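# Park the bike in the floor rack with stand up

## Task

Put the bike into the floor rack so one of its wheels sits in the slot, pushed near the slot's closed end, with the kickstand fully raised. When you finish, the bike must be motionless and upright, and nothing but the rack may be in contact with it: no wall, furniture or loose item. The rack is loose on the floor and can shift. If the bike topples or ends up leaning, the task fails.

## Robot and tools

ROBOT. A Hello Robot Stretch 3 with a single arm. It has a two-wheel differential base (0.33 m long, 0.34 m wide, rounded rear), a lift on a vertical mast, and a telescoping arm that reaches out to the robot's right side. Ahead of the gripper there is no joint, so reaching forward means driving the base. The base spins about the point midway between its drive wheels, 0.05 m behind the front edge. With the arm in and the wrist folded, a spin sweeps a 0.28 m radius. An unfolded, level wrist reaches past that circle. A passive caster sits about 0.24 m behind the wheel axle.

FRAMES. Base frame: origin on the floor between the drive wheels, x forward, y left, z up, metres. hand_pose is reported in it and marks the point where the closed fingertips meet. Odometry frame: the base frame as it was when the scene began. base_odometry is in this frame, with heading in rad (positive = left, -3.142 to 3.142). It comes from wheel turns, so wheel slip is counted as motion.

move. One action per call. Optional cameras (list of head_camera, nav_camera, wrist_camera, all; omitted or null = all, [] = none) and blocking (true/omitted waits until everything is at rest; false returns within about 0.5 s while motion continues).
- base: exactly one key. translate_m is a relative drive in metres from where the base was last reported, -3 to 3, positive = forward. rotate_rad is a relative turn in place in radians, -6.4 to 6.4, positive = left. There is no sideways motion.
- joints: absolute targets by name. lift_m 0 to 1.1. arm_m 0 to 0.52. wrist_yaw_rad -1.345 to 4.42 (0 = along the arm, positive toward the front). wrist_pitch_rad -1.57 to 0.451 (negative = tips down). wrist_roll_rad -2.911 to 2.918. gripper_m -0.089 to 0.179 (larger = wider). head_pan_rad -3.953 to 1.73 (0 = forward, positive = left, -1.57 = along the arm). head_tilt_rad -1.53 to 0.419 (negative = down).
- pace: "default" or "max". Top speeds at default/max: base 0.12/0.30 m/s and 0.76/1.90 rad/s, lift 0.11/0.15 m/s, arm 0.14/0.40 m/s. The base is capped at 0.10 m/s and 0.63 rad/s unless lift_m < 0.30, arm_m < 0.03 and wrist_yaw_rad > 2.54 all hold.
- contact_limits: motor effort percent, 1 to 100, keyed arm_m, translate_m or rotate_rad. Each goes only in the same action as its own command. The motion halts with contact_stop when that effort is reached (negative for the arm pulling in). Under a base limit, each wheel quits on its own, which can twist the robot.
- servos: "reboot", sent alone, re-enables servos that shut off.
An action runs at most 15 s, and a base move times out at 14 s. Unknown keys make a call invalid. Out-of-range values get the call refused, and then the reply's later move/wait/finished_scene calls are skipped. The same happens after a stop you did not order (contact_stop, time_out, torque_fault).

wait: seconds 0 to 10, plus cameras. Returns the state; it ends early once all motion is at rest. wait(0) reports a non-blocking move in the line "earlier move".
stop: brakes every running motion. Braked joints hold and may keep pressing.
zoom_image: camera plus region [x0, y0, x1, y1] in pixels of that camera's latest image, at most 504 x 504.
read_manual: licence texts only.
finished_scene: scene = the current scene number. It ends the scene for good. The result must then hold without the robot.

RESULTS. "move" reads done or the worst status. base_status/joint_status each read one of: moving, done, off_target (came to rest short and may still push), stopped, contact_stop (lift/arm goes slack), time_out or torque_fault (target dropped). on_its_own lists things you did not command; "held at" gives a target, not a reading. joint_positions. motor_effort in %, with the peak of the last action in brackets; positive wheel effort pushes forward. Wrist pitch peaks near 45 and roll near 72. lidar_m: 12 distances in 30-degree sectors. Sector 1 is straight ahead, then counter-clockwise (4 left, 7 behind, 10 right), seen in a plane 0.17 m up. "-" means nothing there, or something nearer than 0.15 m. wrist_depth_mm and head_depth_mm: 7x7 median depths in mm. turned_by_wheels vs turned_by_imu: trust the IMU if they differ by more than 0.15 rad. base_tilt in degrees, forward/right positive, about ±4 bias. "pictures" gives the image order. The head_camera image is rotated: turn it a quarter clockwise to view it upright. For nav_camera, turn it a quarter counterclockwise.

GRIPPER. To grasp, command below the object's width. To release, command at least 0.05 above it. Neither the reading nor done proves you are holding something.

CAUTIONS. Before folding (wrist_yaw_rad to 3.0) or unfolding, set lift 0.32 to 0.95, pitch -0.4 and roll near 0. Once folded, the lift may go to 0.25. With yaw below -0.4, keep pitch at or below -0.5. Wrist, head and a base without a limit have no contact stop; hard pushing faults servos. The robot can tip if the arm presses something rigid with the gripper above about 0.45 m, or if it drives while the gripper holds, hooks or pushes something fixed. If base_tilt shows a lean, back the gripper off. The rack is free-standing, so push gently. Don't let the bike fall, don't release it while it is still moving, and avoid slams and hard hits. The simulation keeps running while you think; slow or idle robot time is penalised.

Each tool is called after "Call:" as a command line: name --argument value for each argument, lists and objects as JSON in quotes; but a table of rows of numbers goes row by row, as --pt "numbers of a row", without its own name.

## Session

Scene 1 done. Start scene 2.

Call:
move --cameras '["all"]'

Scene clock: 0.00 s.
base_odometry: x=+0.000 y=+0.000 heading=+0.000
turned_by_wheels: +0.000
turned_by_imu: +0.000
base_tilt: forward=-0.8 right=+0.5
lidar_m: 0.76 0.83 1.31 2.00 2.23 0.95 3.96 2.13 1.74 1.73 0.93 0.76
head_depth_mm: 665 676 684 694 704 715 727 / 673 683 692 704 711 724 734 / 682 692 700 711 721 733 744 / 690 700 708 718 732 743 752 / 698 705 716 729 740 751 761 / 702 717 726 739 747 759 771 / 713 726 737 746 758 770 786
base_status: not commanded
joint_positions: lift_m=+0.538 arm_m=+0.003 wrist_yaw_rad=+2.979 wrist_pitch_rad=-0.575 wrist_roll_rad=+0.000 gripper_m=+0.037 head_pan_rad=+0.000 head_tilt_rad=-0.004
joint_status: not commanded
measured_speeds: all 0
motor_effort: left_wheel=+0.5 right_wheel=+0.7 lift_m=+27.4 arm_m=-0.4 wrist_yaw_rad=+0.1 wrist_pitch_rad=+2.1 wrist_roll_rad=-0.3 gripper_m=+0.1 head_pan_rad=-0.1 head_tilt_rad=+1.5
hand_pose: x=+0.0115 y=+0.0515 z=+0.5171 quat_wxyz=(+0.255, +0.692, +0.145, +0.660) (m; base frame)
wrist_depth_mm: - 141 - - - - - / - 155 - - - - - / - 176 - - - - - / 960 922 866 926 947 893 892 / 815 797 236 794 807 785 778 / 725 707 129 676 130 704 703 / 627 630 359 623 603 609 630
pictures: head_camera (sideways), nav_camera (sideways), wrist_camera
camera_calibration:
head_camera: T_world_to_cam=[[-0.0364247, 0.0490524, -0.998132, 1.32836], [0.0405722, 0.998044, 0.0475675, -0.0623921], [0.998512, -0.0387638, -0.0383436, -0.000920616], [0, 0, 0, 1]] pos_world=[0.0518358, -0.00292498, 1.32881]
nav_camera: T_world_to_cam=[[-0.0205551, -0.002937, 0.999784, -1.2575], [0.0068828, -0.999972, -0.00279605, 0.0538848], [0.999765, 0.00682385, 0.0205747, -0.0705386], [0, 0, 0, 1]] pos_world=[0.0443031, 0.0506714, 1.25883]
wrist_camera: T_world_to_cam=[[0.988632, -0.148266, -0.024976, 0.0165262], [-0.118572, -0.666681, -0.735851, 0.45346], [0.0924504, 0.730447, -0.676683, 0.47405], [0, 0, 0, 1]] pos_world=[-0.00639661, -0.0415048, 0.654873]

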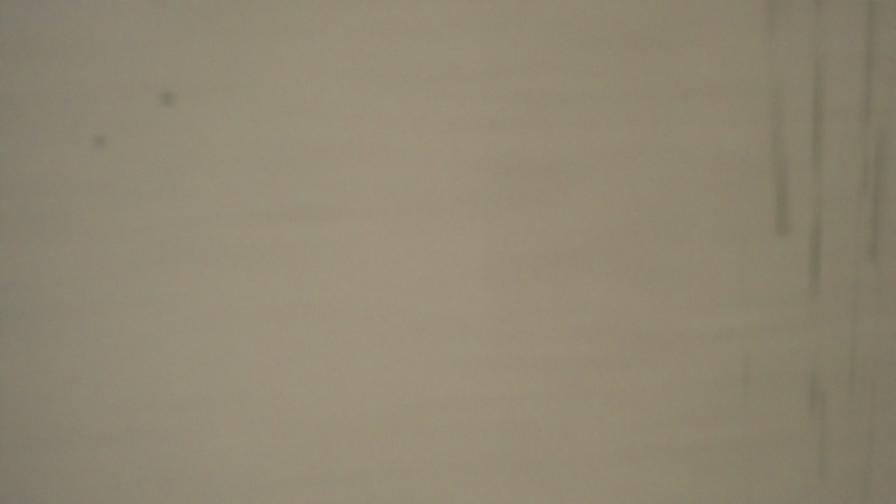

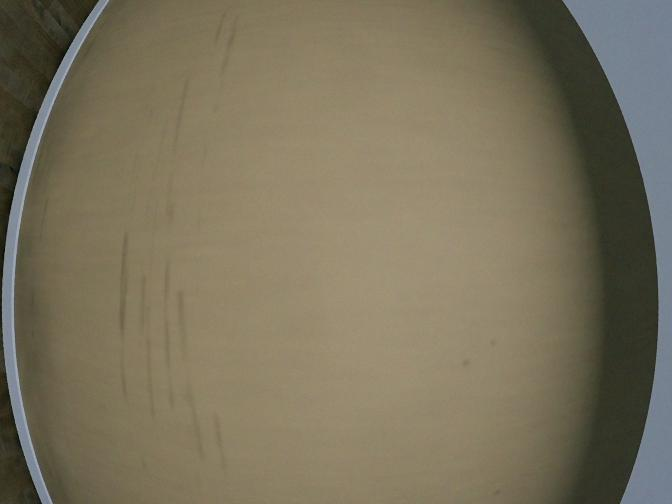

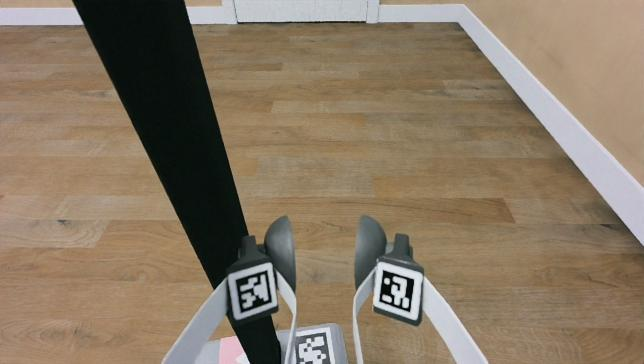

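Look around with the head.

Call:
move --joints '{"head_pan_rad": -3.14, "head_tilt_rad": -0.45}' --cameras '["head_camera", "nav_camera"]'

Call:
move --joints '{"head_pan_rad": -1.7, "head_tilt_rad": -0.45}' --cameras '["head_camera", "nav_camera"]'

Call:
move --joints '{"head_pan_rad": 1.6, "head_tilt_rad": -0.45}' --cameras '["nav_camera"]'

Scene clock: 9.93 s.
move: done
base_odometry: x=+0.000 y=+0.000 heading=+0.000
turned_by_wheels: +0.000
turned_by_imu: -0.001
base_tilt: forward=-0.8 right=+0.5
lidar_m: 0.76 0.83 1.31 2.00 2.23 0.95 3.96 2.12 1.74 1.73 0.93 0.76
head_depth_mm: 3398 3726 3926 2096 1839 1546 1293 / 3381 3715 3984 2571 1510 1435 1292 / 3472 3739 3976 2714 1993 1519 1300 / 3530 3870 - 2720 2000 1567 1298 / 3518 3886 - 2699 2003 1576 1297 / 3557 3881 - 2734 2006 1575 1301 / 3633 3794 3835 2736 2008 1580 1302
base_status: not commanded
joint_positions: lift_m=+0.538 arm_m=+0.003 wrist_yaw_rad=+2.979 wrist_pitch_rad=-0.575 wrist_roll_rad=+0.000 gripper_m=+0.037 head_pan_rad=-3.134 head_tilt_rad=-0.444
joint_status: all done
measured_speeds: all 0
motor_effort: left_wheel=+0.7(1.3) right_wheel=+0.8(1.7) lift_m=+23.0(25.4) arm_m=-2.3(2.6) wrist_yaw_rad=+0.2(0.7) wrist_pitch_rad=+2.0(2.2) wrist_roll_rad=-0.1(0.7) gripper_m=-1.0(1.6) head_pan_rad=-2.0(6.0) head_tilt_rad=-1.8(5.0)
hand_pose: x=+0.0115 y=+0.0515 z=+0.5171 quat_wxyz=(+0.255, +0.692, +0.145, +0.660) (m; base frame)
wrist_depth_mm: - 141 - - - - - / - 155 - - - - - / - 176 - - - - - / 934 916 874 945 917 887 889 / 818 797 233 788 807 798 793 / 707 696 129 670 130 690 681 / 630 622 363 628 616 623 615
pictures: head_camera (sideways), nav_camera (sideways)
camera_calibration:
head_camera: T_world_to_cam=[[0.458797, -0.0455294, -0.887374, 1.1806], [-0.0492902, -0.998453, 0.0257443, -0.0334113], [-0.887173, 0.0319274, -0.460331, 0.559818], [0, 0, 0, 1]] pos_world=[-0.0466464, 0.00251887, 1.30619]
nav_camera: T_world_to_cam=[[-0.407604, -0.000192803, 0.913159, -1.1418], [-0.0127354, 0.999904, -0.00547354, 0.0574879], [-0.91307, -0.0138605, -0.407567, 0.498411], [0, 0, 0, 1]] pos_world=[-0.00958823, -0.0507943, 1.2461]

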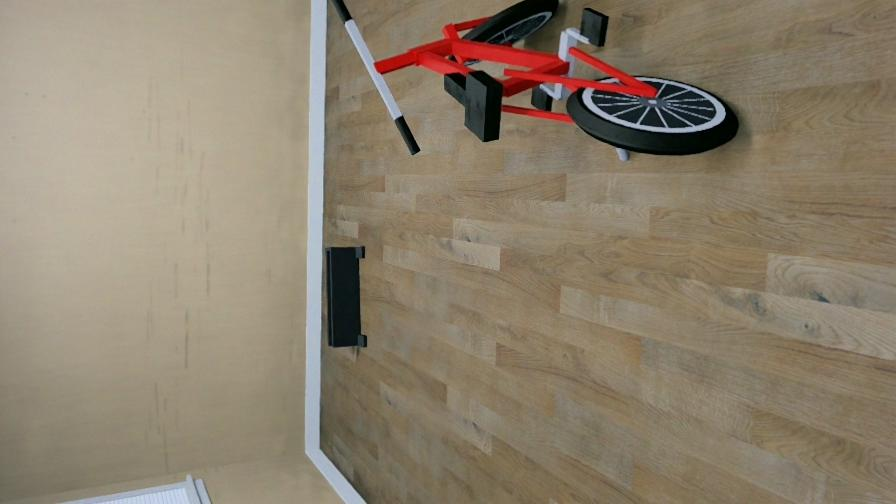

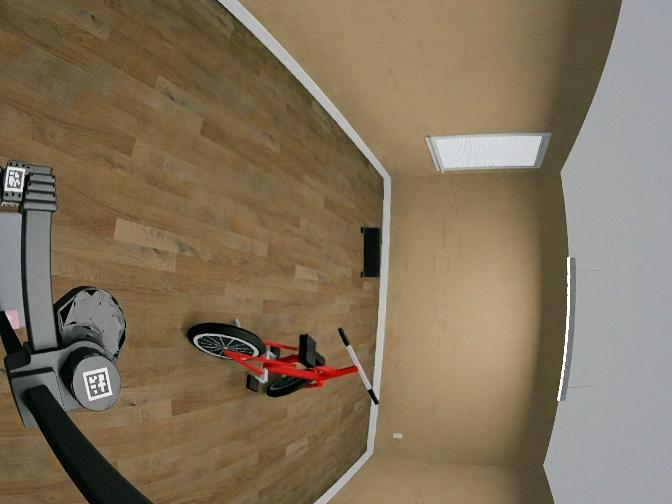

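Scene clock: 11.17 s.
move: done
base_odometry: x=+0.000 y=+0.000 heading=+0.000
turned_by_wheels: +0.000
turned_by_imu: +0.000
base_tilt: forward=-0.8 right=+0.5
lidar_m: 0.76 0.83 1.31 2.00 2.22 0.95 3.96 2.13 1.74 1.73 0.93 0.76
head_depth_mm: 1480 1622 1779 1985 1969 1552 1291 / 1478 1617 1781 1997 1979 1578 1294 / 1467 1608 1770 1977 2000 1567 1302 / 1461 1598 1761 1949 1997 1572 1298 / 1458 1592 1750 1949 1991 1577 1297 / 1453 1584 1738 1934 1999 1588 1308 / 1446 1579 1735 1939 2020 1587 1299
base_status: not commanded
joint_positions: lift_m=+0.538 arm_m=+0.003 wrist_yaw_rad=+2.979 wrist_pitch_rad=-0.575 wrist_roll_rad=+0.000 gripper_m=+0.037 head_pan_rad=-1.706 head_tilt_rad=-0.444
joint_status: all done
measured_speeds: all 0
motor_effort: left_wheel=+0.7(0.9) right_wheel=+1.2(1.4) lift_m=+23.8(24.6) arm_m=-1.9(3.6) wrist_yaw_rad=-0.1(0.6) wrist_pitch_rad=+2.1(2.2) wrist_roll_rad=-0.4(0.6) gripper_m=-0.6(1.3) head_pan_rad=+3.3(5.6) head_tilt_rad=-2.4(5.0)
hand_pose: x=+0.0115 y=+0.0515 z=+0.5171 quat_wxyz=(+0.255, +0.692, +0.145, +0.660) (m; base frame)
wrist_depth_mm: - 141 - - - - - / - 154 - - - - - / - 177 - - - - - / 944 924 862 939 929 910 888 / 824 802 236 801 799 766 780 / 707 703 129 667 130 686 682 / 623 627 367 613 603 631 606
pictures: head_camera (sideways), nav_camera (sideways)
camera_calibration:
head_camera: T_world_to_cam=[[0.110436, 0.447629, -0.887374, 1.18272], [0.981243, -0.19105, 0.0257443, -0.0396975], [-0.158009, -0.873572, -0.460331, 0.55537], [0, 0, 0, 1]] pos_world=[-0.00390862, -0.0518493, 1.30619]
nav_camera: T_world_to_cam=[[-0.0578859, -0.403473, 0.913159, -1.14394], [-0.991517, 0.129864, -0.00547354, 0.0634585], [-0.116378, -0.905729, -0.407568, 0.493551], [0, 0, 0, 1]] pos_world=[0.0541407, -0.0227655, 1.2461]

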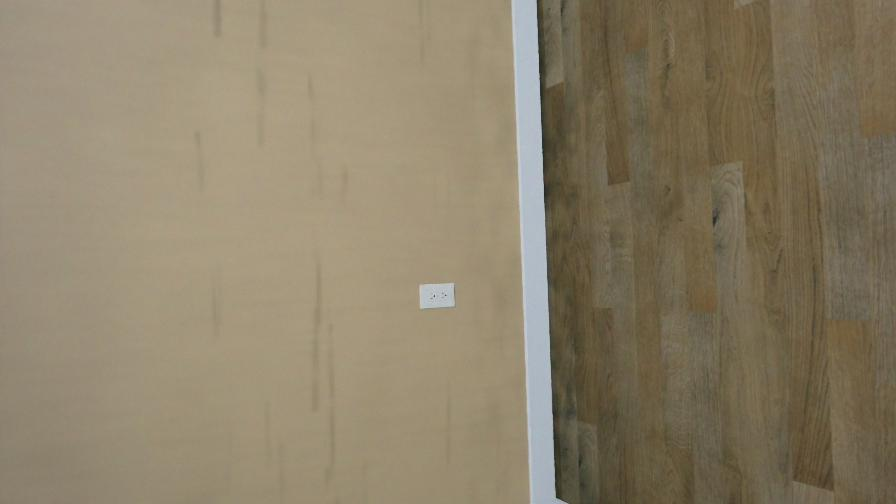

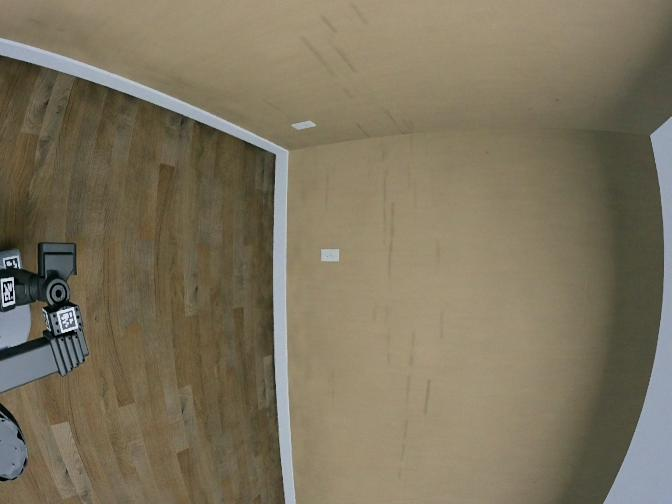

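Scene clock: 13.03 s.
move: done
base_odometry: x=+0.000 y=+0.000 heading=+0.000
turned_by_wheels: +0.000
turned_by_imu: +0.000
base_tilt: forward=-0.8 right=+0.5
lidar_m: 0.76 0.83 1.31 2.00 2.22 0.95 3.95 2.13 1.74 1.73 0.93 0.76
head_depth_mm: 1667 1831 2023 2213 1971 1567 1282 / 1673 1831 2012 2234 1968 1565 1300 / 1693 1844 2025 2259 1982 1572 1292 / 1700 1871 2057 2286 2003 1573 1296 / 1740 1891 2100 2337 1979 1568 1294 / 1767 1925 2133 2364 2000 1580 1300 / 1797 1966 2159 2388 2010 1583 1329
base_status: not commanded
joint_positions: lift_m=+0.538 arm_m=+0.003 wrist_yaw_rad=+2.979 wrist_pitch_rad=-0.575 wrist_roll_rad=+0.000 gripper_m=+0.037 head_pan_rad=+1.594 head_tilt_rad=-0.444
joint_status: all done
measured_speeds: all 0
motor_effort: left_wheel=+0.7(1.3) right_wheel=+0.2(1.5) lift_m=+23.3(24.8) arm_m=-3.4(4.0) wrist_yaw_rad=-0.2(1.1) wrist_pitch_rad=+2.0(2.2) wrist_roll_rad=-0.3(0.6) gripper_m=-0.9(1.3) head_pan_rad=+3.1(6.6) head_tilt_rad=-3.7(5.6)
hand_pose: x=+0.0115 y=+0.0515 z=+0.5171 quat_wxyz=(+0.255, +0.692, +0.145, +0.660) (m; base frame)
wrist_depth_mm: - 141 - - - - - / - 155 - - - - - / - 176 - - - - - / 954 899 861 909 923 906 897 / 818 798 235 789 797 778 790 / 709 707 129 681 130 692 687 / 638 632 368 620 609 624 613
pictures: nav_camera (sideways)
camera_calibration:
nav_camera: T_world_to_cam=[[-0.00648485, 0.407553, 0.913159, -1.14425], [0.999588, 0.0281691, -0.00547354, 0.0513127], [-0.0279536, 0.912747, -0.407568, 0.493012], [0, 0, 0, 1]] pos_world=[-0.0449304, 0.0149023, 1.2461]

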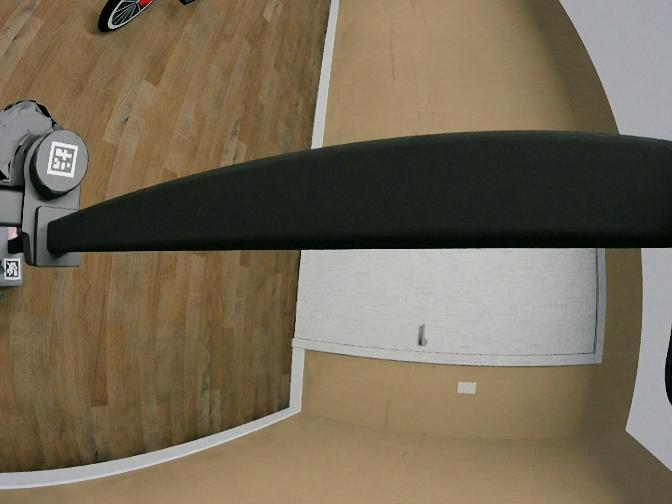

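Call:
move --base '{"rotate_rad": -2.94}' --joints '{"lift_m": 0.27, "head_pan_rad": 0.0, "head_tilt_rad": -0.5}' --pace "max" --cameras '["head_camera"]'

Scene clock: 81.00 s.
move: done
base_odometry: x=+0.000 y=+0.000 heading=-2.940
turned_by_wheels: -2.940
turned_by_imu: -2.966
base_tilt: forward=-0.8 right=+0.5
lidar_m: 2.91 1.89 1.73 1.28 0.83 0.76 0.76 0.94 1.91 2.02 2.52 0.95
head_depth_mm: 3329 3704 3638 2437 1860 1379 1256 / 3429 3764 3502 2466 1873 1503 1257 / 3599 3894 3564 2472 1881 1497 1257 / 3654 3991 3692 2467 1886 1513 1259 / 3662 3949 3625 2491 1888 1511 1269 / 3086 3221 3290 2496 1888 1520 1267 / 2573 2724 2835 2514 1880 1524 1266
base_status: done
joint_positions: lift_m=+0.270 arm_m=+0.003 wrist_yaw_rad=+2.979 wrist_pitch_rad=-0.576 wrist_roll_rad=+0.000 gripper_m=+0.037 head_pan_rad=+0.006 head_tilt_rad=-0.494
joint_status: all done
measured_speeds: all 0
motor_effort: left_wheel=+5.5(16.2) right_wheel=-4.4(10.1) lift_m=+25.1(26.4) arm_m=-12.8(13.0) wrist_yaw_rad=+0.5(1.0) wrist_pitch_rad=+2.3(2.4) wrist_roll_rad=-0.3(0.8) gripper_m=-1.7(1.8) head_pan_rad=-2.3(5.5) head_tilt_rad=-2.1(5.2)
hand_pose: x=+0.0115 y=+0.0514 z=+0.2490 quat_wxyz=(+0.256, +0.692, +0.145, +0.660) (m; base frame)
wrist_depth_mm: 655 141 - - - - - / 738 155 796 825 808 815 785 / 671 176 651 662 649 652 661 / 579 538 527 564 554 549 547 / 481 284 237 282 470 474 468 / 251 248 130 237 131 420 415 / 222 222 212 219 354 371 368
pictures: head_camera (sideways)
camera_calibration:
head_camera: T_world_to_cam=[[-0.502447, 0.046145, -0.863376, 1.15516], [0.0523952, 0.998365, 0.0228681, -0.0302855], [0.863019, -0.0337467, -0.504043, 0.606018], [0, 0, 0, 1]] pos_world=[0.0589891, -0.00261789, 1.30349]

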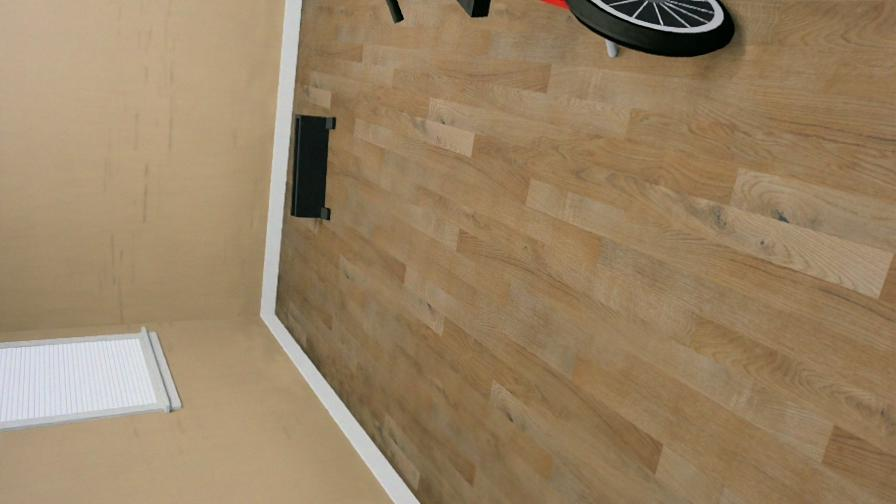

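Call:
move --base '{"rotate_rad": -0.14}' --cameras '[]'

Call:
move --base '{"translate_m": 2.3}' --joints '{"head_pan_rad": -0.2, "head_tilt_rad": -0.75}' --pace "max" --cameras '["head_camera", "nav_camera"]'

Scene clock: 108.07 s.
move: done
base_odometry: x=+0.000 y=+0.000 heading=-3.079
turned_by_wheels: -0.140
turned_by_imu: -0.142
base_tilt: forward=-0.8 right=+0.6
lidar_m: 3.62 2.04 1.73 1.60 0.89 0.76 0.76 0.86 1.46 2.00 2.30 0.95
head_depth_mm: 3396 3634 3593 1725 1690 1502 1252 / 3400 3747 3606 2477 1742 1425 1253 / 3441 3839 3643 2479 1874 1508 1258 / 3517 3894 3505 2486 1876 1512 1260 / 3587 - 3672 2492 1874 1509 1258 / 3625 3998 3694 2482 1893 1519 1266 / 3353 3475 3388 2496 1878 1516 1260
base_status: done
joint_positions: lift_m=+0.270 arm_m=+0.003 wrist_yaw_rad=+2.979 wrist_pitch_rad=-0.576 wrist_roll_rad=+0.000 gripper_m=+0.037 head_pan_rad=+0.006 head_tilt_rad=-0.494
joint_status: not commanded
measured_speeds: all 0
motor_effort: left_wheel=+7.1(11.7) right_wheel=-5.9(8.8) lift_m=+27.4(27.4) arm_m=-11.4(13.6) wrist_yaw_rad=+0.6(1.0) wrist_pitch_rad=+2.2(2.4) wrist_roll_rad=-0.1(0.5) gripper_m=-1.2(1.5) head_pan_rad=-2.6(3.5) head_tilt_rad=-2.6(3.7)
hand_pose: x=+0.0115 y=+0.0514 z=+0.2490 quat_wxyz=(+0.256, +0.692, +0.145, +0.660) (m; base frame)
wrist_depth_mm: - 141 - - - - - / 772 155 786 810 821 815 798 / 689 176 651 667 655 660 645 / 558 553 520 555 556 546 543 / 484 287 236 283 473 471 460 / 251 251 129 235 130 413 409 / 223 222 211 221 359 370 369
pictures: none
No camera images: "cameras" was empty.

Scene clock: 117.17 s.
move: done
base_odometry: x=-2.296 y=-0.143 heading=-3.079
turned_by_wheels: +0.000
turned_by_imu: +0.011
base_tilt: forward=-0.8 right=+0.5
lidar_m: 1.77 1.38 1.18 1.18 1.36 2.32 1.38 1.04 1.02 2.57 2.06 1.77
head_depth_mm: 1549 1789 2043 1821 1509 1298 1137 / 1550 1781 2032 1811 1516 1300 1139 / 1560 1773 2042 1714 1511 1303 1139 / 1542 1782 2025 1661 1513 1304 1142 / 1540 1774 2014 1643 1509 1306 1137 / 1543 1763 2037 1758 1516 1306 1138 / 1536 1762 2033 1801 1513 1299 1136
base_status: done
joint_positions: lift_m=+0.270 arm_m=+0.003 wrist_yaw_rad=+2.979 wrist_pitch_rad=-0.576 wrist_roll_rad=+0.000 gripper_m=+0.037 head_pan_rad=-0.194 head_tilt_rad=-0.741
joint_status: all done
measured_speeds: all 0
motor_effort: left_wheel=+3.3(14.1) right_wheel=-3.1(4.2) lift_m=+30.5(31.6) arm_m=-10.6(13.4) wrist_yaw_rad=+0.1(1.2) wrist_pitch_rad=+2.2(2.5) wrist_roll_rad=+0.0(0.6) gripper_m=-0.7(2.0) head_pan_rad=-3.3(4.4) head_tilt_rad=-4.0(5.9)
hand_pose: x=+0.0115 y=+0.0514 z=+0.2490 quat_wxyz=(+0.256, +0.692, +0.145, +0.660) (m; base frame)
wrist_depth_mm: - 141 - - - - - / 840 155 796 818 815 809 824 / 660 178 637 666 661 651 650 / 569 540 520 557 564 547 548 / 482 284 236 283 480 477 471 / 252 249 129 237 130 417 409 / 223 222 211 220 353 368 365
pictures: head_camera (sideways), nav_camera (sideways)
camera_calibration:
head_camera: T_world_to_cam=[[-0.675459, 0.18287, -0.714363, 0.961965], [0.253477, 0.967309, 0.00794876, -0.0120838], [0.692463, -0.175705, -0.69973, 0.861628], [0, 0, 0, 1]] pos_world=[0.056185, -0.0128327, 1.2902]
nav_camera: T_world_to_cam=[[0.644064, -0.129696, 0.753897, -0.940555], [-0.189846, -0.981791, -0.00671355, 0.0601802], [0.74104, -0.1388, -0.656958, 0.812793], [0, 0, 0, 1]] pos_world=[0.01489, 0.0499143, 1.24346]

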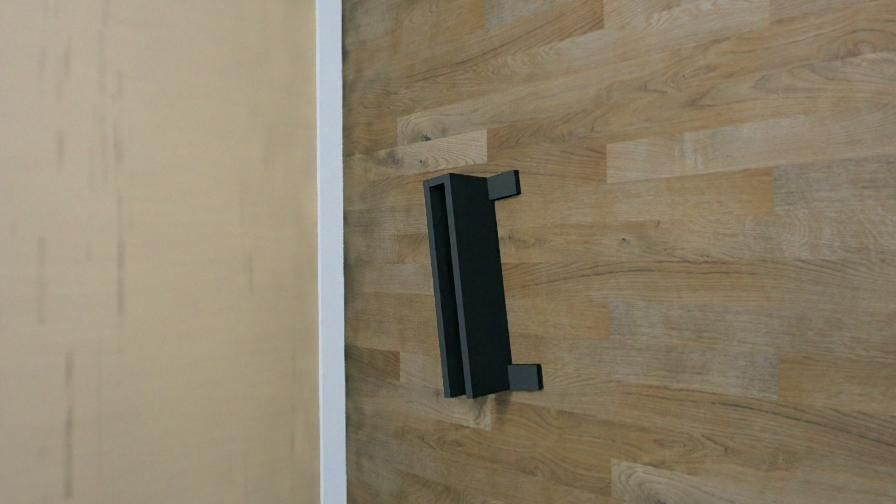

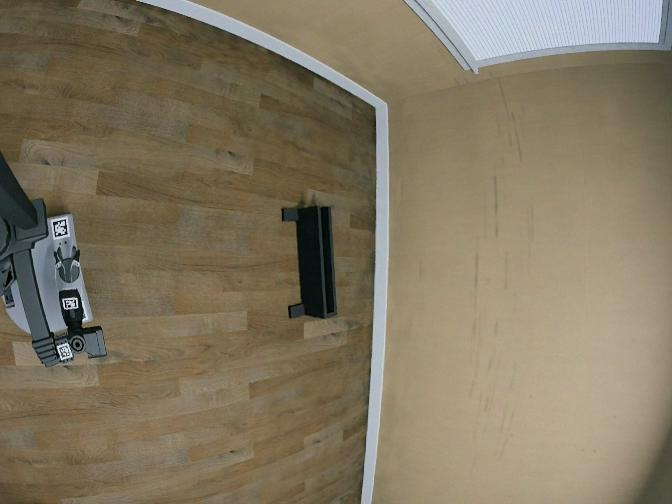

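Call:
move --base '{"rotate_rad": -0.2}' --cameras '[]'

Call:
move --base '{"translate_m": 0.749}' --pace "max" --cameras '[]'

Call:
move --base '{"rotate_rad": 1.597}' --joints '{"lift_m": 0.5, "wrist_pitch_rad": -0.4, "head_pan_rad": -1.57, "head_tilt_rad": -0.9}' --cameras '["head_camera"]'

Scene clock: 154.53 s.
move: done
base_odometry: x=-2.296 y=-0.143 heading=+3.004
turned_by_wheels: -0.200
turned_by_imu: -0.202
base_tilt: forward=-0.8 right=+0.6
lidar_m: 1.76 1.60 1.21 1.18 1.24 1.77 2.97 1.10 1.02 2.57 2.40 1.81
head_depth_mm: 1697 1966 2168 1804 1517 1299 1142 / 1656 1915 2151 1800 1511 1298 1140 / 1616 1870 2096 1787 1510 1301 1140 / 1580 1816 2101 1813 1513 1299 1138 / 1546 1779 2050 1649 1517 1300 1138 / 1520 1743 2030 1607 1511 1299 1136 / 1483 1694 1958 1796 1511 1291 1139
base_status: done
joint_positions: lift_m=+0.270 arm_m=+0.003 wrist_yaw_rad=+2.979 wrist_pitch_rad=-0.576 wrist_roll_rad=+0.000 gripper_m=+0.037 head_pan_rad=-0.194 head_tilt_rad=-0.741
joint_status: not commanded
measured_speeds: all 0
motor_effort: left_wheel=+6.8(10.4) right_wheel=-6.2(9.0) lift_m=+32.2(33.5) arm_m=-10.7(11.8) wrist_yaw_rad=+0.2(0.7) wrist_pitch_rad=+2.3(2.4) wrist_roll_rad=+0.1(0.6) gripper_m=-0.8(1.4) head_pan_rad=-2.3(3.3) head_tilt_rad=-3.5(5.7)
hand_pose: x=+0.0115 y=+0.0514 z=+0.2490 quat_wxyz=(+0.256, +0.692, +0.145, +0.660) (m; base frame)
wrist_depth_mm: - 141 - - - - - / 831 155 789 818 816 798 797 / 680 176 656 670 667 642 656 / 569 536 518 560 548 550 549 / 487 284 235 283 477 477 467 / 250 248 129 235 131 413 413 / 222 222 211 219 354 371 367
pictures: none
No camera images: "cameras" was empty.

Scene clock: 158.33 s.
move: done
base_odometry: x=-3.038 y=-0.041 heading=+3.004
turned_by_wheels: +0.000
turned_by_imu: +0.004
base_tilt: forward=-0.8 right=+0.5
lidar_m: 1.02 1.08 1.17 1.14 1.20 1.72 3.70 1.46 2.66 2.60 1.38 1.05
head_depth_mm: 955 1106 1326 1627 1506 1303 1136 / 936 1080 1283 1568 1513 1294 1143 / 913 1057 1239 1513 1511 1301 1118 / 895 1030 1205 1450 1512 1301 1100 / 874 1004 1176 1405 1505 1295 1088 / 859 977 1138 1359 1506 1304 1068 / 838 953 1107 1319 1479 1296 1085
base_status: done
joint_positions: lift_m=+0.270 arm_m=+0.003 wrist_yaw_rad=+2.979 wrist_pitch_rad=-0.576 wrist_roll_rad=+0.000 gripper_m=+0.037 head_pan_rad=-0.194 head_tilt_rad=-0.741
joint_status: not commanded
measured_speeds: all 0
motor_effort: left_wheel=+3.4(14.0) right_wheel=-4.2(4.9) lift_m=+27.8(32.8) arm_m=-10.4(11.7) wrist_yaw_rad=-0.1(0.8) wrist_pitch_rad=+2.3(2.4) wrist_roll_rad=+0.1(0.5) gripper_m=-0.2(1.9) head_pan_rad=-2.2(3.3) head_tilt_rad=-3.6(5.6)
hand_pose: x=+0.0115 y=+0.0514 z=+0.2490 quat_wxyz=(+0.256, +0.692, +0.145, +0.660) (m; base frame)
wrist_depth_mm: - 141 - - - - - / 833 154 806 829 814 825 786 / 673 177 657 662 663 657 402 / 559 541 524 558 547 529 364 / 483 285 238 282 466 457 367 / 252 251 129 237 130 416 379 / 224 223 212 221 355 370 360
pictures: none
No camera images: "cameras" was empty.

Scene clock: 161.97 s.
move: done
base_odometry: x=-3.038 y=-0.041 heading=-1.682
turned_by_wheels: +1.597
turned_by_imu: +1.610
base_tilt: forward=-0.9 right=+0.5
lidar_m: 1.14 1.22 1.76 2.10 1.46 2.66 2.60 1.36 1.04 1.02 1.09 1.16
head_depth_mm: 923 1095 1336 1552 1392 1240 1112 / 927 1098 1330 1566 1389 1209 487 / 928 1095 1333 1555 1388 1120 943 / 927 1095 1338 1553 1387 1115 577 / 929 1099 1341 1553 1376 1131 1090 / 929 1098 1344 1556 1380 1172 1106 / 929 1096 1342 1549 1378 1228 1109
base_status: done
joint_positions: lift_m=+0.500 arm_m=+0.003 wrist_yaw_rad=+2.979 wrist_pitch_rad=-0.422 wrist_roll_rad=+0.000 gripper_m=+0.037 head_pan_rad=-1.564 head_tilt_rad=-0.889
joint_status: all done
measured_speeds: all 0
motor_effort: left_wheel=-5.9(9.4) right_wheel=+7.3(11.1) lift_m=+32.1(36.4) arm_m=-12.4(13.1) wrist_yaw_rad=+0.0(0.8) wrist_pitch_rad=+3.8(5.9) wrist_roll_rad=-0.3(0.6) gripper_m=-0.2(2.1) head_pan_rad=-1.7(5.0) head_tilt_rad=-4.7(6.6)
hand_pose: x=+0.0150 y=+0.0732 z=+0.5119 quat_wxyz=(+0.204, +0.701, +0.092, +0.677) (m; base frame)
wrist_depth_mm: 135 134 - - - - - / - 146 - - - - - / - 158 - - - - - / - 178 - - - - - / 931 830 202 859 875 871 880 / 752 767 130 149 130 742 754 / 677 655 264 636 623 643 640
pictures: head_camera (sideways)
camera_calibration:
head_camera: T_world_to_cam=[[0.0437707, 0.795728, -0.60407, 0.813862], [0.998437, -0.0558661, -0.00124477, -0.00465848], [-0.0347375, -0.603071, -0.79693, 0.992464], [0, 0, 0, 1]] pos_world=[0.00350363, -0.0493464, 1.28255]

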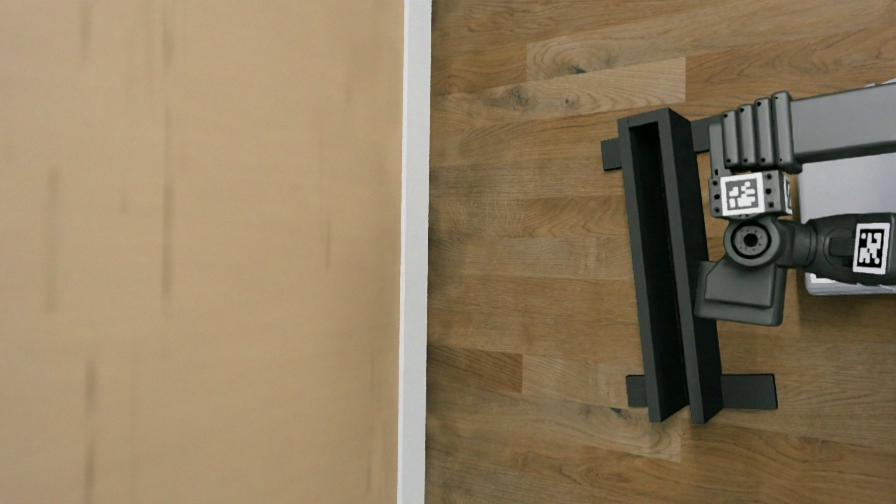

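Call:
move --joints '{"wrist_yaw_rad": 0.0, "arm_m": 0.1, "lift_m": 0.55}' --cameras '[]'

Call:
move --joints '{"wrist_pitch_rad": -1.57, "wrist_roll_rad": -1.57, "arm_m": 0.262, "gripper_m": 0.07, "lift_m": 0.4}' --cameras '["wrist_camera", "head_camera"]'

Scene clock: 175.37 s.
move: done
base_odometry: x=-3.038 y=-0.041 heading=-1.682
turned_by_wheels: +0.000
turned_by_imu: -0.001
base_tilt: forward=-0.8 right=+0.5
lidar_m: 1.14 1.22 1.76 2.10 1.46 2.66 2.61 1.36 1.04 1.02 1.09 1.17
head_depth_mm: 928 1091 1334 1551 1389 1244 1114 / 927 1097 1341 1552 1393 497 436 / 928 1095 1341 1544 599 558 958 / 929 1096 1337 1569 635 1177 969 / 928 1095 1334 1548 1389 1174 1110 / 927 1106 1345 1547 1383 1180 1106 / 933 1107 1351 1561 1386 1224 1105
base_status: not commanded
joint_positions: lift_m=+0.550 arm_m=+0.100 wrist_yaw_rad=+0.002 wrist_pitch_rad=-0.421 wrist_roll_rad=+0.000 gripper_m=+0.037 head_pan_rad=-1.564 head_tilt_rad=-0.889
joint_status: all done
measured_speeds: all 0
motor_effort: left_wheel=-5.8(7.0) right_wheel=+7.6(7.8) lift_m=+27.6(35.7) arm_m=+11.3(14.7) wrist_yaw_rad=-1.7(4.3) wrist_pitch_rad=+3.8(4.0) wrist_roll_rad=-0.2(0.8) gripper_m=+0.4(2.0) head_pan_rad=-2.2(3.3) head_tilt_rad=-4.7(6.7)
hand_pose: x=-0.0210 y=-0.4690 z=+0.5620 quat_wxyz=(+0.692, +0.149, -0.691, -0.147) (m; base frame)
wrist_depth_mm: - - - - - - - / - - - - - - - / - - - - - - - / - - - - - - - / 941 910 154 157 159 - - / 809 801 130 149 130 798 798 / 698 716 682 684 674 686 687
pictures: none
No camera images: "cameras" was empty.

Scene clock: 177.80 s.
move: done
base_odometry: x=-3.038 y=-0.041 heading=-1.682
turned_by_wheels: +0.000
turned_by_imu: +0.000
base_tilt: forward=-0.7 right=+0.5
lidar_m: 1.14 1.21 1.77 2.10 1.45 2.65 2.60 1.36 1.04 1.02 1.09 1.17
head_depth_mm: 924 1091 1329 1563 1395 1238 1110 / 924 1093 1336 1563 1396 1205 971 / 929 1095 1332 1560 778 653 931 / 930 1098 1339 1555 789 1190 969 / 928 1098 1343 1552 1383 1178 1109 / 928 1102 1337 1538 1378 1176 1111 / 927 1099 1337 1540 1386 1229 1104
base_status: not commanded
joint_positions: lift_m=+0.400 arm_m=+0.262 wrist_yaw_rad=+0.000 wrist_pitch_rad=-1.545 wrist_roll_rad=-1.565 gripper_m=+0.070 head_pan_rad=-1.564 head_tilt_rad=-0.889
joint_status: all done
joint sent to its limit — wrist_pitch_rad, lower limit.
measured_speeds: all 0
motor_effort: left_wheel=-5.7(6.6) right_wheel=+7.1(7.8) lift_m=+24.8(27.4) arm_m=+12.1(14.3) wrist_yaw_rad=+0.0(1.9) wrist_pitch_rad=-1.9(4.3) wrist_roll_rad=-1.8(4.9) gripper_m=+0.6(90.7) head_pan_rad=-2.1(3.5) head_tilt_rad=-6.3(6.4)
hand_pose: x=-0.0214 y=-0.3896 z=+0.2819 quat_wxyz=(+0.716, +0.698, -0.002, -0.002) (m; base frame)
wrist_depth_mm: 412 409 411 266 408 406 407 / 421 421 418 272 416 417 413 / 289 424 425 291 429 430 429 / 286 371 449 310 447 441 437 / 293 346 455 302 447 455 452 / 303 321 132 303 128 465 466 / 311 322 484 404 458 480 485
pictures: head_camera (sideways), wrist_camera
camera_calibration:
head_camera: T_world_to_cam=[[0.0437959, 0.795728, -0.604069, 0.81386], [0.998436, -0.0558977, -0.00124487, -0.00465834], [-0.0347566, -0.603069, -0.796931, 0.992465], [0, 0, 0, 1]] pos_world=[0.00350207, -0.0493463, 1.28255]
wrist_camera: T_world_to_cam=[[-0.0204457, -0.999791, -0.000303311, -0.382558], [-0.985581, 0.0201041, 0.168006, -0.0233798], [-0.167965, 0.00373394, -0.985786, 0.438625], [0, 0, 0, 1]] pos_world=[0.0428093, -0.383646, 0.436202]

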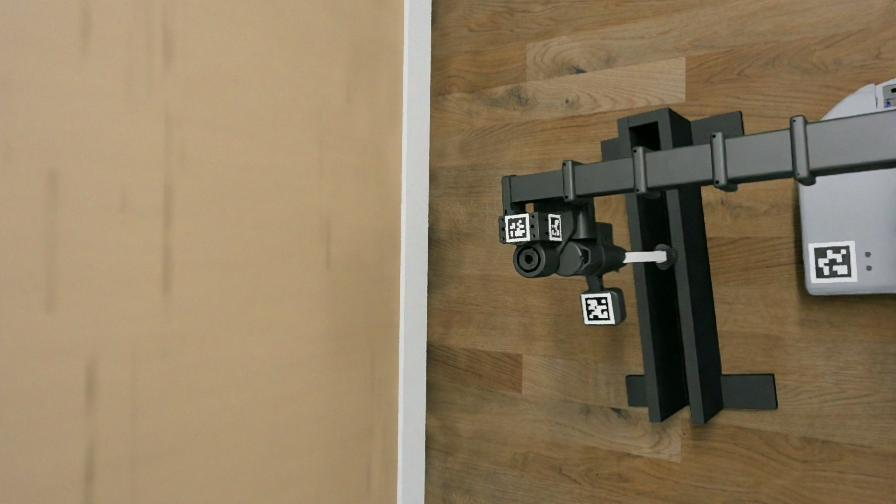

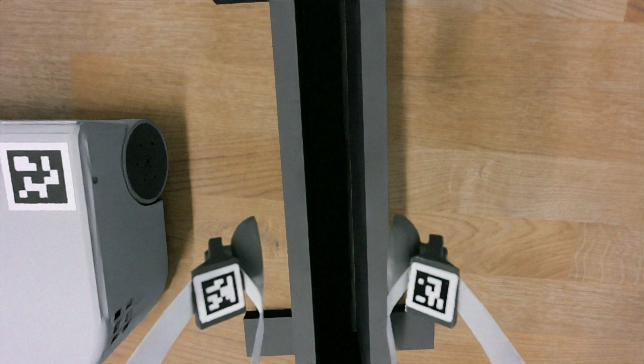

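Call:
move --joints '{"wrist_yaw_rad": 0.06, "arm_m": 0.242, "gripper_m": 0.05}' --cameras '[]'

Call:
move --joints '{"lift_m": 0.29}' --cameras '["wrist_camera"]'

Scene clock: 190.80 s.
move: done
base_odometry: x=-3.038 y=-0.041 heading=-1.682
turned_by_wheels: +0.000
turned_by_imu: -0.001
base_tilt: forward=-0.8 right=+0.5
lidar_m: 1.14 1.22 1.76 2.10 1.45 2.65 2.61 1.36 1.04 1.02 1.09 1.17
head_depth_mm: 925 1097 1335 1563 1396 1239 1116 / 924 1096 1331 1548 1393 1205 974 / 926 1094 1338 1564 756 653 928 / 928 1098 1344 1544 774 1185 968 / 929 1097 1338 1541 1388 1174 1105 / 932 1098 1351 1559 1384 1178 1105 / 929 1096 1334 1543 1387 1233 1103
base_status: not commanded
joint_positions: lift_m=+0.400 arm_m=+0.242 wrist_yaw_rad=+0.058 wrist_pitch_rad=-1.545 wrist_roll_rad=-1.565 gripper_m=+0.050 head_pan_rad=-1.564 head_tilt_rad=-0.889
joint_status: all done
measured_speeds: all 0
motor_effort: left_wheel=-5.2(7.0) right_wheel=+7.5(7.8) lift_m=+23.7(25.1) arm_m=-12.1(14.5) wrist_yaw_rad=+2.0(4.9) wrist_pitch_rad=-1.8(2.1) wrist_roll_rad=-1.7(2.3) gripper_m=-1.6(78.6) head_pan_rad=-2.1(3.1) head_tilt_rad=-5.5(6.2)
hand_pose: x=-0.0224 y=-0.3696 z=+0.2819 quat_wxyz=(+0.716, +0.698, +0.018, +0.018) (m; base frame)
wrist_depth_mm: 411 409 408 408 375 407 410 / 423 424 421 413 369 413 427 / 281 326 433 425 367 430 432 / 285 337 446 436 441 443 436 / 291 337 455 458 450 452 452 / 301 320 129 305 127 471 465 / 310 315 482 425 353 475 481
pictures: none
No camera images: "cameras" was empty.

Scene clock: 192.63 s.
move: done
base_odometry: x=-3.038 y=-0.041 heading=-1.682
turned_by_wheels: +0.000
turned_by_imu: +0.000
base_tilt: forward=-0.8 right=+0.5
lidar_m: 1.15 1.22 1.76 2.10 1.45 2.65 2.61 1.35 1.04 1.03 1.08 1.17
head_depth_mm: 924 1093 1334 1566 1383 1233 1110 / 925 1096 1336 1558 1390 1200 1095 / 927 1099 1339 1552 1391 778 685 / 927 1099 1336 1556 863 1190 970 / 927 1099 1344 1543 1384 1168 1108 / 930 1094 1346 1546 1385 1176 1106 / 925 1095 1350 1541 1382 1227 1102
base_status: not commanded
joint_positions: lift_m=+0.290 arm_m=+0.242 wrist_yaw_rad=+0.058 wrist_pitch_rad=-1.545 wrist_roll_rad=-1.565 gripper_m=+0.050 head_pan_rad=-1.564 head_tilt_rad=-0.889
joint_status: all done
measured_speeds: all 0
motor_effort: left_wheel=-6.2(6.7) right_wheel=+7.2(7.9) lift_m=+23.0(26.2) arm_m=-11.3(12.5) wrist_yaw_rad=+2.1(2.5) wrist_pitch_rad=-1.8(2.0) wrist_roll_rad=-2.2(2.7) gripper_m=-1.1(2.1) head_pan_rad=-2.1(3.4) head_tilt_rad=-6.0(6.9)
hand_pose: x=-0.0224 y=-0.3695 z=+0.1719 quat_wxyz=(+0.716, +0.698, +0.018, +0.018) (m; base frame)
wrist_depth_mm: 309 310 309 160 209 308 305 / 316 318 318 164 181 312 316 / 232 321 327 169 206 325 325 / 234 332 333 174 181 335 335 / 235 340 340 178 177 343 340 / 238 325 129 182 127 353 350 / 241 303 364 190 204 365 359
pictures: wrist_camera
camera_calibration:
wrist_camera: T_world_to_cam=[[0.0371583, -0.999309, -0.00082319, -0.360951], [-0.985098, -0.0367683, 0.168017, -0.0273023], [-0.167931, -0.00543231, -0.985784, 0.326567], [0, 0, 0, 1]] pos_world=[0.0413576, -0.359931, 0.326215]

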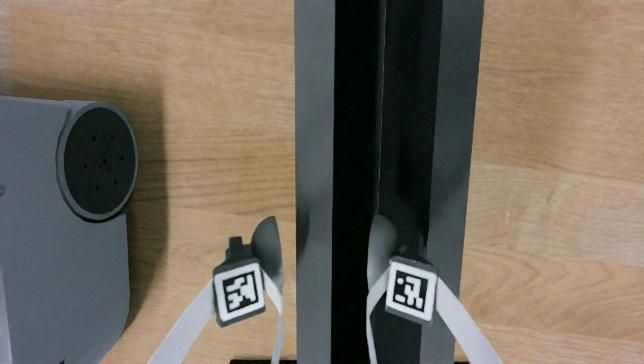

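Call:
move --joints '{"arm_m": 0.238, "lift_m": 0.218}' --cameras '[]'

Call:
move --joints '{"gripper_m": -0.028}' --cameras '["wrist_camera"]'

Call:
move --joints '{"lift_m": 0.27}' --cameras '["wrist_camera", "head_camera"]'

Scene clock: 199.33 s.
move: done
base_odometry: x=-3.038 y=-0.041 heading=-1.682
turned_by_wheels: +0.000
turned_by_imu: -0.001
base_tilt: forward=-0.8 right=+0.5
lidar_m: 1.14 1.22 1.76 2.10 1.46 2.65 2.61 1.36 1.04 1.02 1.09 1.17
head_depth_mm: 923 1094 1330 1557 1398 1232 1112 / 923 1091 1337 1567 1397 1209 1095 / 928 1095 1336 1554 1391 1115 754 / 926 1096 1341 1560 1394 1177 971 / 928 1097 1341 1563 1389 1174 1110 / 929 1103 1347 1545 1383 1172 1104 / 928 1099 1347 1543 1379 1227 1107
base_status: not commanded
joint_positions: lift_m=+0.218 arm_m=+0.238 wrist_yaw_rad=+0.058 wrist_pitch_rad=-1.546 wrist_roll_rad=-1.565 gripper_m=+0.050 head_pan_rad=-1.564 head_tilt_rad=-0.889
joint_status: all done
measured_speeds: all 0
motor_effort: left_wheel=-6.0(6.6) right_wheel=+7.2(7.5) lift_m=+23.6(25.9) arm_m=-12.0(13.9) wrist_yaw_rad=+2.3(2.3) wrist_pitch_rad=-1.8(1.9) wrist_roll_rad=-1.9(2.3) gripper_m=-0.4(1.8) head_pan_rad=-2.2(3.1) head_tilt_rad=-4.5(6.5)
hand_pose: x=-0.0224 y=-0.3654 z=+0.0999 quat_wxyz=(+0.715, +0.698, +0.018, +0.018) (m; base frame)
wrist_depth_mm: 242 242 243 93 195 111 93 / 248 249 249 95 195 129 243 / 225 256 255 98 193 119 251 / 228 264 262 101 220 118 257 / 230 273 265 103 171 109 268 / 232 280 129 107 128 109 274 / 238 281 288 110 191 109 287
pictures: none
No camera images: "cameras" was empty.

Scene clock: 200.67 s.
move: done
base_odometry: x=-3.038 y=-0.041 heading=-1.682
turned_by_wheels: +0.000
turned_by_imu: +0.000
base_tilt: forward=-0.8 right=+0.5
lidar_m: 1.14 1.21 1.76 2.10 1.45 2.65 2.60 1.36 1.04 1.02 1.09 1.17
head_depth_mm: 925 1090 1333 1556 1397 1241 1109 / 922 1095 1333 1558 1386 1202 1102 / 924 1096 1339 1561 1391 1114 755 / 928 1098 1337 1551 1387 1177 967 / 928 1100 1341 1554 1388 1174 1110 / 927 1099 1334 1538 1381 1176 1103 / 931 1098 1344 1551 1381 1228 1102
base_status: not commanded
joint_positions: lift_m=+0.218 arm_m=+0.238 wrist_yaw_rad=+0.058 wrist_pitch_rad=-1.551 wrist_roll_rad=-1.565 gripper_m=-0.026 head_pan_rad=-1.564 head_tilt_rad=-0.889
joint_status: all done
measured_speeds: all 0
motor_effort: left_wheel=-6.0(6.7) right_wheel=+7.3(7.7) lift_m=+31.4(31.7) arm_m=-8.2(12.0) wrist_yaw_rad=+1.9(2.4) wrist_pitch_rad=-0.6(1.9) wrist_roll_rad=-1.8(2.3) gripper_m=-30.9(100.0) head_pan_rad=-2.4(3.3) head_tilt_rad=-5.7(6.8)
hand_pose: x=-0.0225 y=-0.3639 z=+0.1000 quat_wxyz=(+0.713, +0.700, +0.018, +0.018) (m; base frame)
wrist_depth_mm: 245 242 243 93 201 105 92 / 250 250 249 96 178 122 96 / 223 256 257 98 199 121 98 / 225 263 263 100 199 112 258 / 239 272 267 104 176 112 265 / 231 279 130 106 130 112 273 / 232 284 285 110 173 110 281
pictures: wrist_camera
camera_calibration:
wrist_camera: T_world_to_cam=[[0.0372161, -0.999283, -0.00690627, -0.354816], [-0.985037, -0.0378476, 0.168137, -0.0155099], [-0.168278, 0.000545531, -0.985739, 0.257864], [0, 0, 0, 1]] pos_world=[0.0413199, -0.355289, 0.254344]

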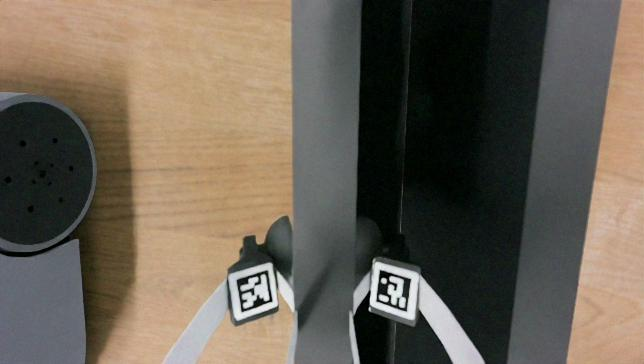

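Scene clock: 201.97 s.
move: done
base_odometry: x=-3.038 y=-0.041 heading=-1.682
turned_by_wheels: +0.000
turned_by_imu: +0.000
base_tilt: forward=-0.8 right=+0.5
lidar_m: 1.14 1.22 1.76 2.10 1.45 2.65 2.60 1.35 1.04 1.02 1.09 1.17
head_depth_mm: 924 1093 1332 1564 1386 1235 1115 / 926 1097 1335 1561 1398 1216 1097 / 928 1093 1345 1547 1391 800 700 / 929 1101 1338 1547 1386 1176 973 / 929 1098 1337 1556 1375 1177 1108 / 932 1100 1342 1556 1385 1177 1110 / 927 1104 1338 1556 1379 1224 1102
base_status: not commanded
joint_positions: lift_m=+0.270 arm_m=+0.238 wrist_yaw_rad=+0.058 wrist_pitch_rad=-1.537 wrist_roll_rad=-1.565 gripper_m=-0.024 head_pan_rad=-1.564 head_tilt_rad=-0.889
joint_status: all done
measured_speeds: all 0
motor_effort: left_wheel=-5.8(6.4) right_wheel=+5.0(7.7) lift_m=+37.2(42.2) arm_m=-5.3(8.9) wrist_yaw_rad=+1.6(2.8) wrist_pitch_rad=-3.3(5.1) wrist_roll_rad=-2.0(2.3) gripper_m=-10.4(30.9) head_pan_rad=-1.9(3.0) head_tilt_rad=-4.9(6.7)
hand_pose: x=-0.0222 y=-0.3677 z=+0.1518 quat_wxyz=(+0.719, +0.695, +0.018, +0.018) (m; base frame)
wrist_depth_mm: 290 288 287 141 191 285 288 / 299 294 297 145 194 146 299 / 228 303 305 148 195 301 303 / 230 310 311 154 198 309 315 / 235 319 323 155 228 317 321 / 237 333 127 133 161 331 333 / 238 336 345 167 205 340 342
pictures: head_camera (sideways), wrist_camera
camera_calibration:
head_camera: T_world_to_cam=[[0.0438632, 0.79619, -0.603454, 0.813059], [0.998431, -0.055985, -0.00129312, -0.00459549], [-0.034814, -0.602451, -0.797397, 0.99307], [0, 0, 0, 1]] pos_world=[0.00349761, -0.0493311, 1.28251]
wrist_camera: T_world_to_cam=[[0.0375339, -0.999266, 0.00767737, -0.360404], [-0.985166, -0.0357148, 0.167846, -0.0233181], [-0.167449, -0.0138634, -0.985783, 0.303661], [0, 0, 0, 1]] pos_world=[0.0414028, -0.356763, 0.306025]

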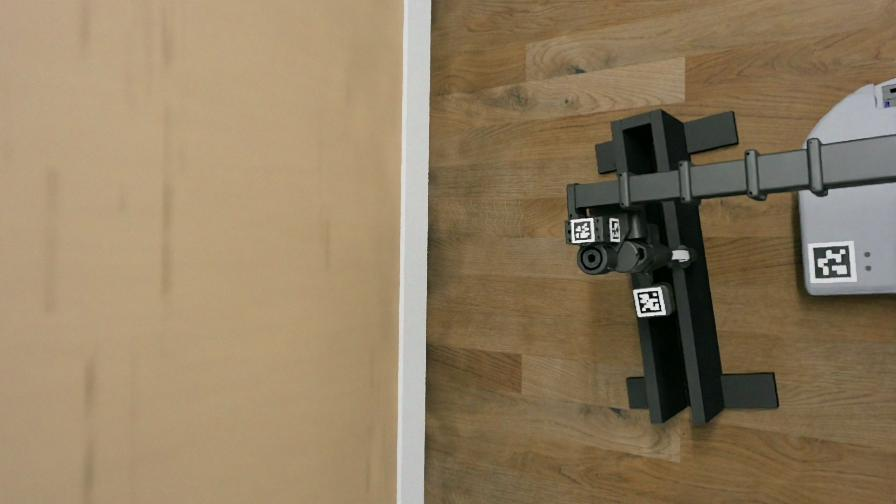

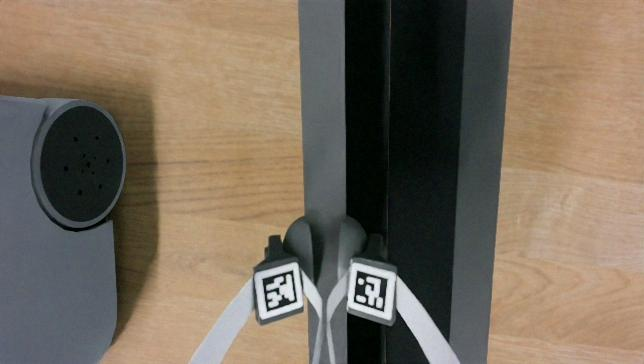

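Call:
move --joints '{"lift_m": 0.205}' --cameras '[]'

Call:
move --joints '{"gripper_m": 0.04}' --cameras '["wrist_camera"]'

Scene clock: 218.53 s.
move: contact_stop
base_odometry: x=-3.038 y=-0.041 heading=-1.682
turned_by_wheels: +0.000
turned_by_imu: -0.001
base_tilt: forward=-0.8 right=+0.5
lidar_m: 1.14 1.21 1.76 2.10 1.45 2.66 2.61 1.35 1.04 1.02 1.09 1.17
head_depth_mm: 924 1093 1337 1555 1387 1241 1110 / 927 1098 1335 1560 1389 1213 1092 / 927 1093 1338 1566 1391 809 708 / 929 1097 1341 1550 1391 1172 966 / 928 1102 1337 1554 1390 1173 1107 / 930 1100 1340 1551 1377 1176 1104 / 926 1100 1346 1537 1384 1224 1105
base_status: not commanded
joint_positions: lift_m=+0.261 arm_m=+0.238 wrist_yaw_rad=+0.058 wrist_pitch_rad=-1.548 wrist_roll_rad=-1.565 gripper_m=-0.024 head_pan_rad=-1.564 head_tilt_rad=-0.889
joint_status: lift_m contact_stop (moved -0.009 of -0.065)
measured_speeds: translate_m=+0.000 rotate_rad=+0.000 lift_m=+0.001 arm_m=+0.000 wrist_yaw_rad=+0.000 wrist_pitch_rad=+0.000 wrist_roll_rad=+0.000 head_pan_rad=+0.000 head_tilt_rad=+0.000
on_its_own: lift_m is slack since a contact_stop (your +0.205 is given up)
motor_effort: left_wheel=-5.6(6.0) right_wheel=+4.8(5.2) lift_m=+27.5(29.4) arm_m=+4.2(4.8) wrist_yaw_rad=+1.7(2.2) wrist_pitch_rad=-1.2(3.3) wrist_roll_rad=-1.9(2.3) gripper_m=-10.7(12.1) head_pan_rad=-2.3(2.9) head_tilt_rad=-6.0(6.0)
hand_pose: x=-0.0224 y=-0.3647 z=+0.1426 quat_wxyz=(+0.714, +0.699, +0.018, +0.018) (m; base frame)
wrist_depth_mm: 281 286 281 133 202 134 280 / 288 291 289 137 203 137 284 / 224 297 300 141 206 141 295 / 227 305 303 145 208 297 304 / 229 312 315 147 206 150 310 / 233 319 325 132 168 154 319 / 236 331 330 156 169 326 333
pictures: none
No camera images: "cameras" was empty.

not run: a stop that you did not command came earlier in this reply.

Call:
move --joints '{"gripper_m": 0.04}' --cameras '[]'

Call:
move --joints '{"lift_m": 0.205}' --cameras '["wrist_camera", "head_camera"]'

Scene clock: 224.90 s.
move: done
base_odometry: x=-3.038 y=-0.041 heading=-1.682
turned_by_wheels: +0.000
turned_by_imu: -0.001
base_tilt: forward=-0.8 right=+0.5
lidar_m: 1.14 1.22 1.76 2.09 1.46 2.66 2.61 1.35 1.05 1.03 1.08 1.17
head_depth_mm: 921 1093 1336 1549 1398 1237 1108 / 927 1097 1331 1560 1395 1218 1096 / 929 1096 1337 1555 1389 808 709 / 926 1098 1340 1559 1387 1178 966 / 928 1098 1349 1551 1387 1176 1107 / 931 1102 1335 1546 1379 1172 1107 / 930 1100 1352 1558 1382 1229 1107
base_status: not commanded
joint_positions: lift_m=+0.261 arm_m=+0.238 wrist_yaw_rad=+0.058 wrist_pitch_rad=-1.544 wrist_roll_rad=-1.565 gripper_m=+0.040 head_pan_rad=-1.564 head_tilt_rad=-0.889
joint_status: all done
measured_speeds: all 0
on_its_own: lift_m is slack since a contact_stop (your +0.205 is given up)
motor_effort: left_wheel=-4.6(5.8) right_wheel=+5.4(5.4) lift_m=+28.6(28.8) arm_m=+6.7(12.9) wrist_yaw_rad=+1.8(2.4) wrist_pitch_rad=-2.0(2.4) wrist_roll_rad=-2.1(2.3) gripper_m=+0.1(93.7) head_pan_rad=-2.4(3.5) head_tilt_rad=-3.9(6.1)
hand_pose: x=-0.0224 y=-0.3658 z=+0.1434 quat_wxyz=(+0.716, +0.698, +0.018, +0.018) (m; base frame)
wrist_depth_mm: 284 284 285 134 198 134 280 / 290 288 288 137 199 138 290 / 226 295 297 141 202 146 294 / 227 305 303 145 203 301 306 / 231 314 309 149 164 150 313 / 234 320 130 152 131 317 320 / 237 307 329 157 210 332 332
pictures: none
No camera images: "cameras" was empty.

Scene clock: 226.23 s.
move: done
base_odometry: x=-3.038 y=-0.041 heading=-1.682
turned_by_wheels: +0.000
turned_by_imu: +0.000
base_tilt: forward=-0.8 right=+0.5
lidar_m: 1.14 1.21 1.76 2.10 1.45 2.66 2.61 1.35 1.04 1.02 1.09 1.16
head_depth_mm: 926 1094 1334 1557 1396 1238 1112 / 926 1093 1334 1556 1389 1214 1095 / 926 1097 1336 1551 1393 1111 766 / 925 1100 1337 1551 1387 1178 969 / 929 1096 1344 1543 1391 1171 1106 / 927 1097 1345 1552 1374 1176 1105 / 930 1097 1343 1547 1380 1231 1104
base_status: not commanded
joint_positions: lift_m=+0.205 arm_m=+0.238 wrist_yaw_rad=+0.058 wrist_pitch_rad=-1.541 wrist_roll_rad=-1.565 gripper_m=+0.040 head_pan_rad=-1.564 head_tilt_rad=-0.889
joint_status: all done
measured_speeds: all 0
motor_effort: left_wheel=-4.7(5.7) right_wheel=+5.0(5.4) lift_m=+24.2(27.5) arm_m=-1.6(7.3) wrist_yaw_rad=+1.4(2.1) wrist_pitch_rad=-2.6(2.8) wrist_roll_rad=-2.0(2.3) gripper_m=-1.1(1.6) head_pan_rad=-2.4(3.5) head_tilt_rad=-4.7(6.3)
hand_pose: x=-0.0223 y=-0.3667 z=+0.0869 quat_wxyz=(+0.717, +0.696, +0.018, +0.018) (m; base frame)
wrist_depth_mm: 230 230 230 - 194 111 81 / 234 235 236 83 196 121 83 / 229 241 242 85 197 122 85 / 230 247 250 88 199 113 87 / 253 256 256 - 161 113 - / 235 262 130 93 130 115 93 / 238 269 268 95 163 108 96
pictures: head_camera (sideways), wrist_camera
camera_calibration:
head_camera: T_world_to_cam=[[0.0438631, 0.79619, -0.603454, 0.813059], [0.998431, -0.0559849, -0.00129312, -0.00459549], [-0.0348139, -0.602451, -0.797397, 0.99307], [0, 0, 0, 1]] pos_world=[0.00349761, -0.0493311, 1.28251]
wrist_camera: T_world_to_cam=[[0.0377177, -0.999282, 0.00371897, -0.358603], [-0.985121, -0.0365582, 0.16793, -0.0127592], [-0.167674, -0.00999757, -0.985792, 0.241055], [0, 0, 0, 1]] pos_world=[0.0413748, -0.356402, 0.241106]

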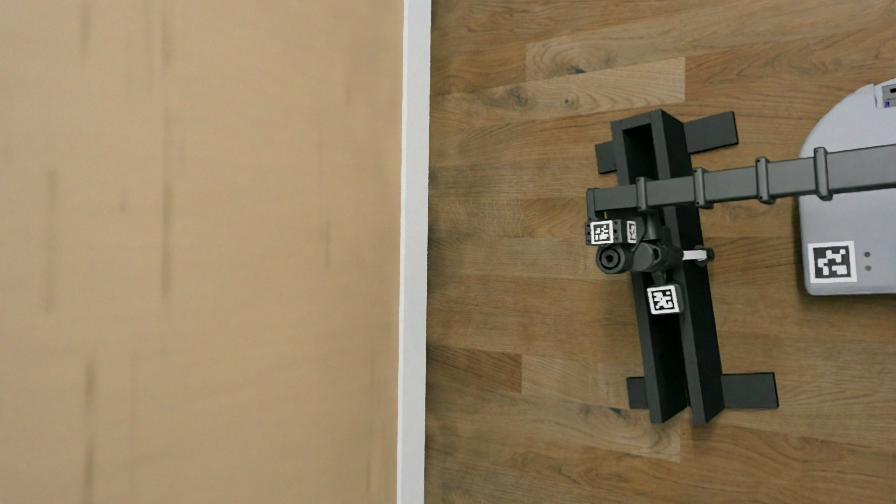

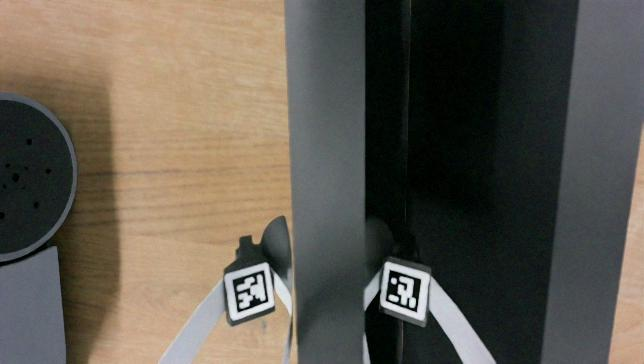

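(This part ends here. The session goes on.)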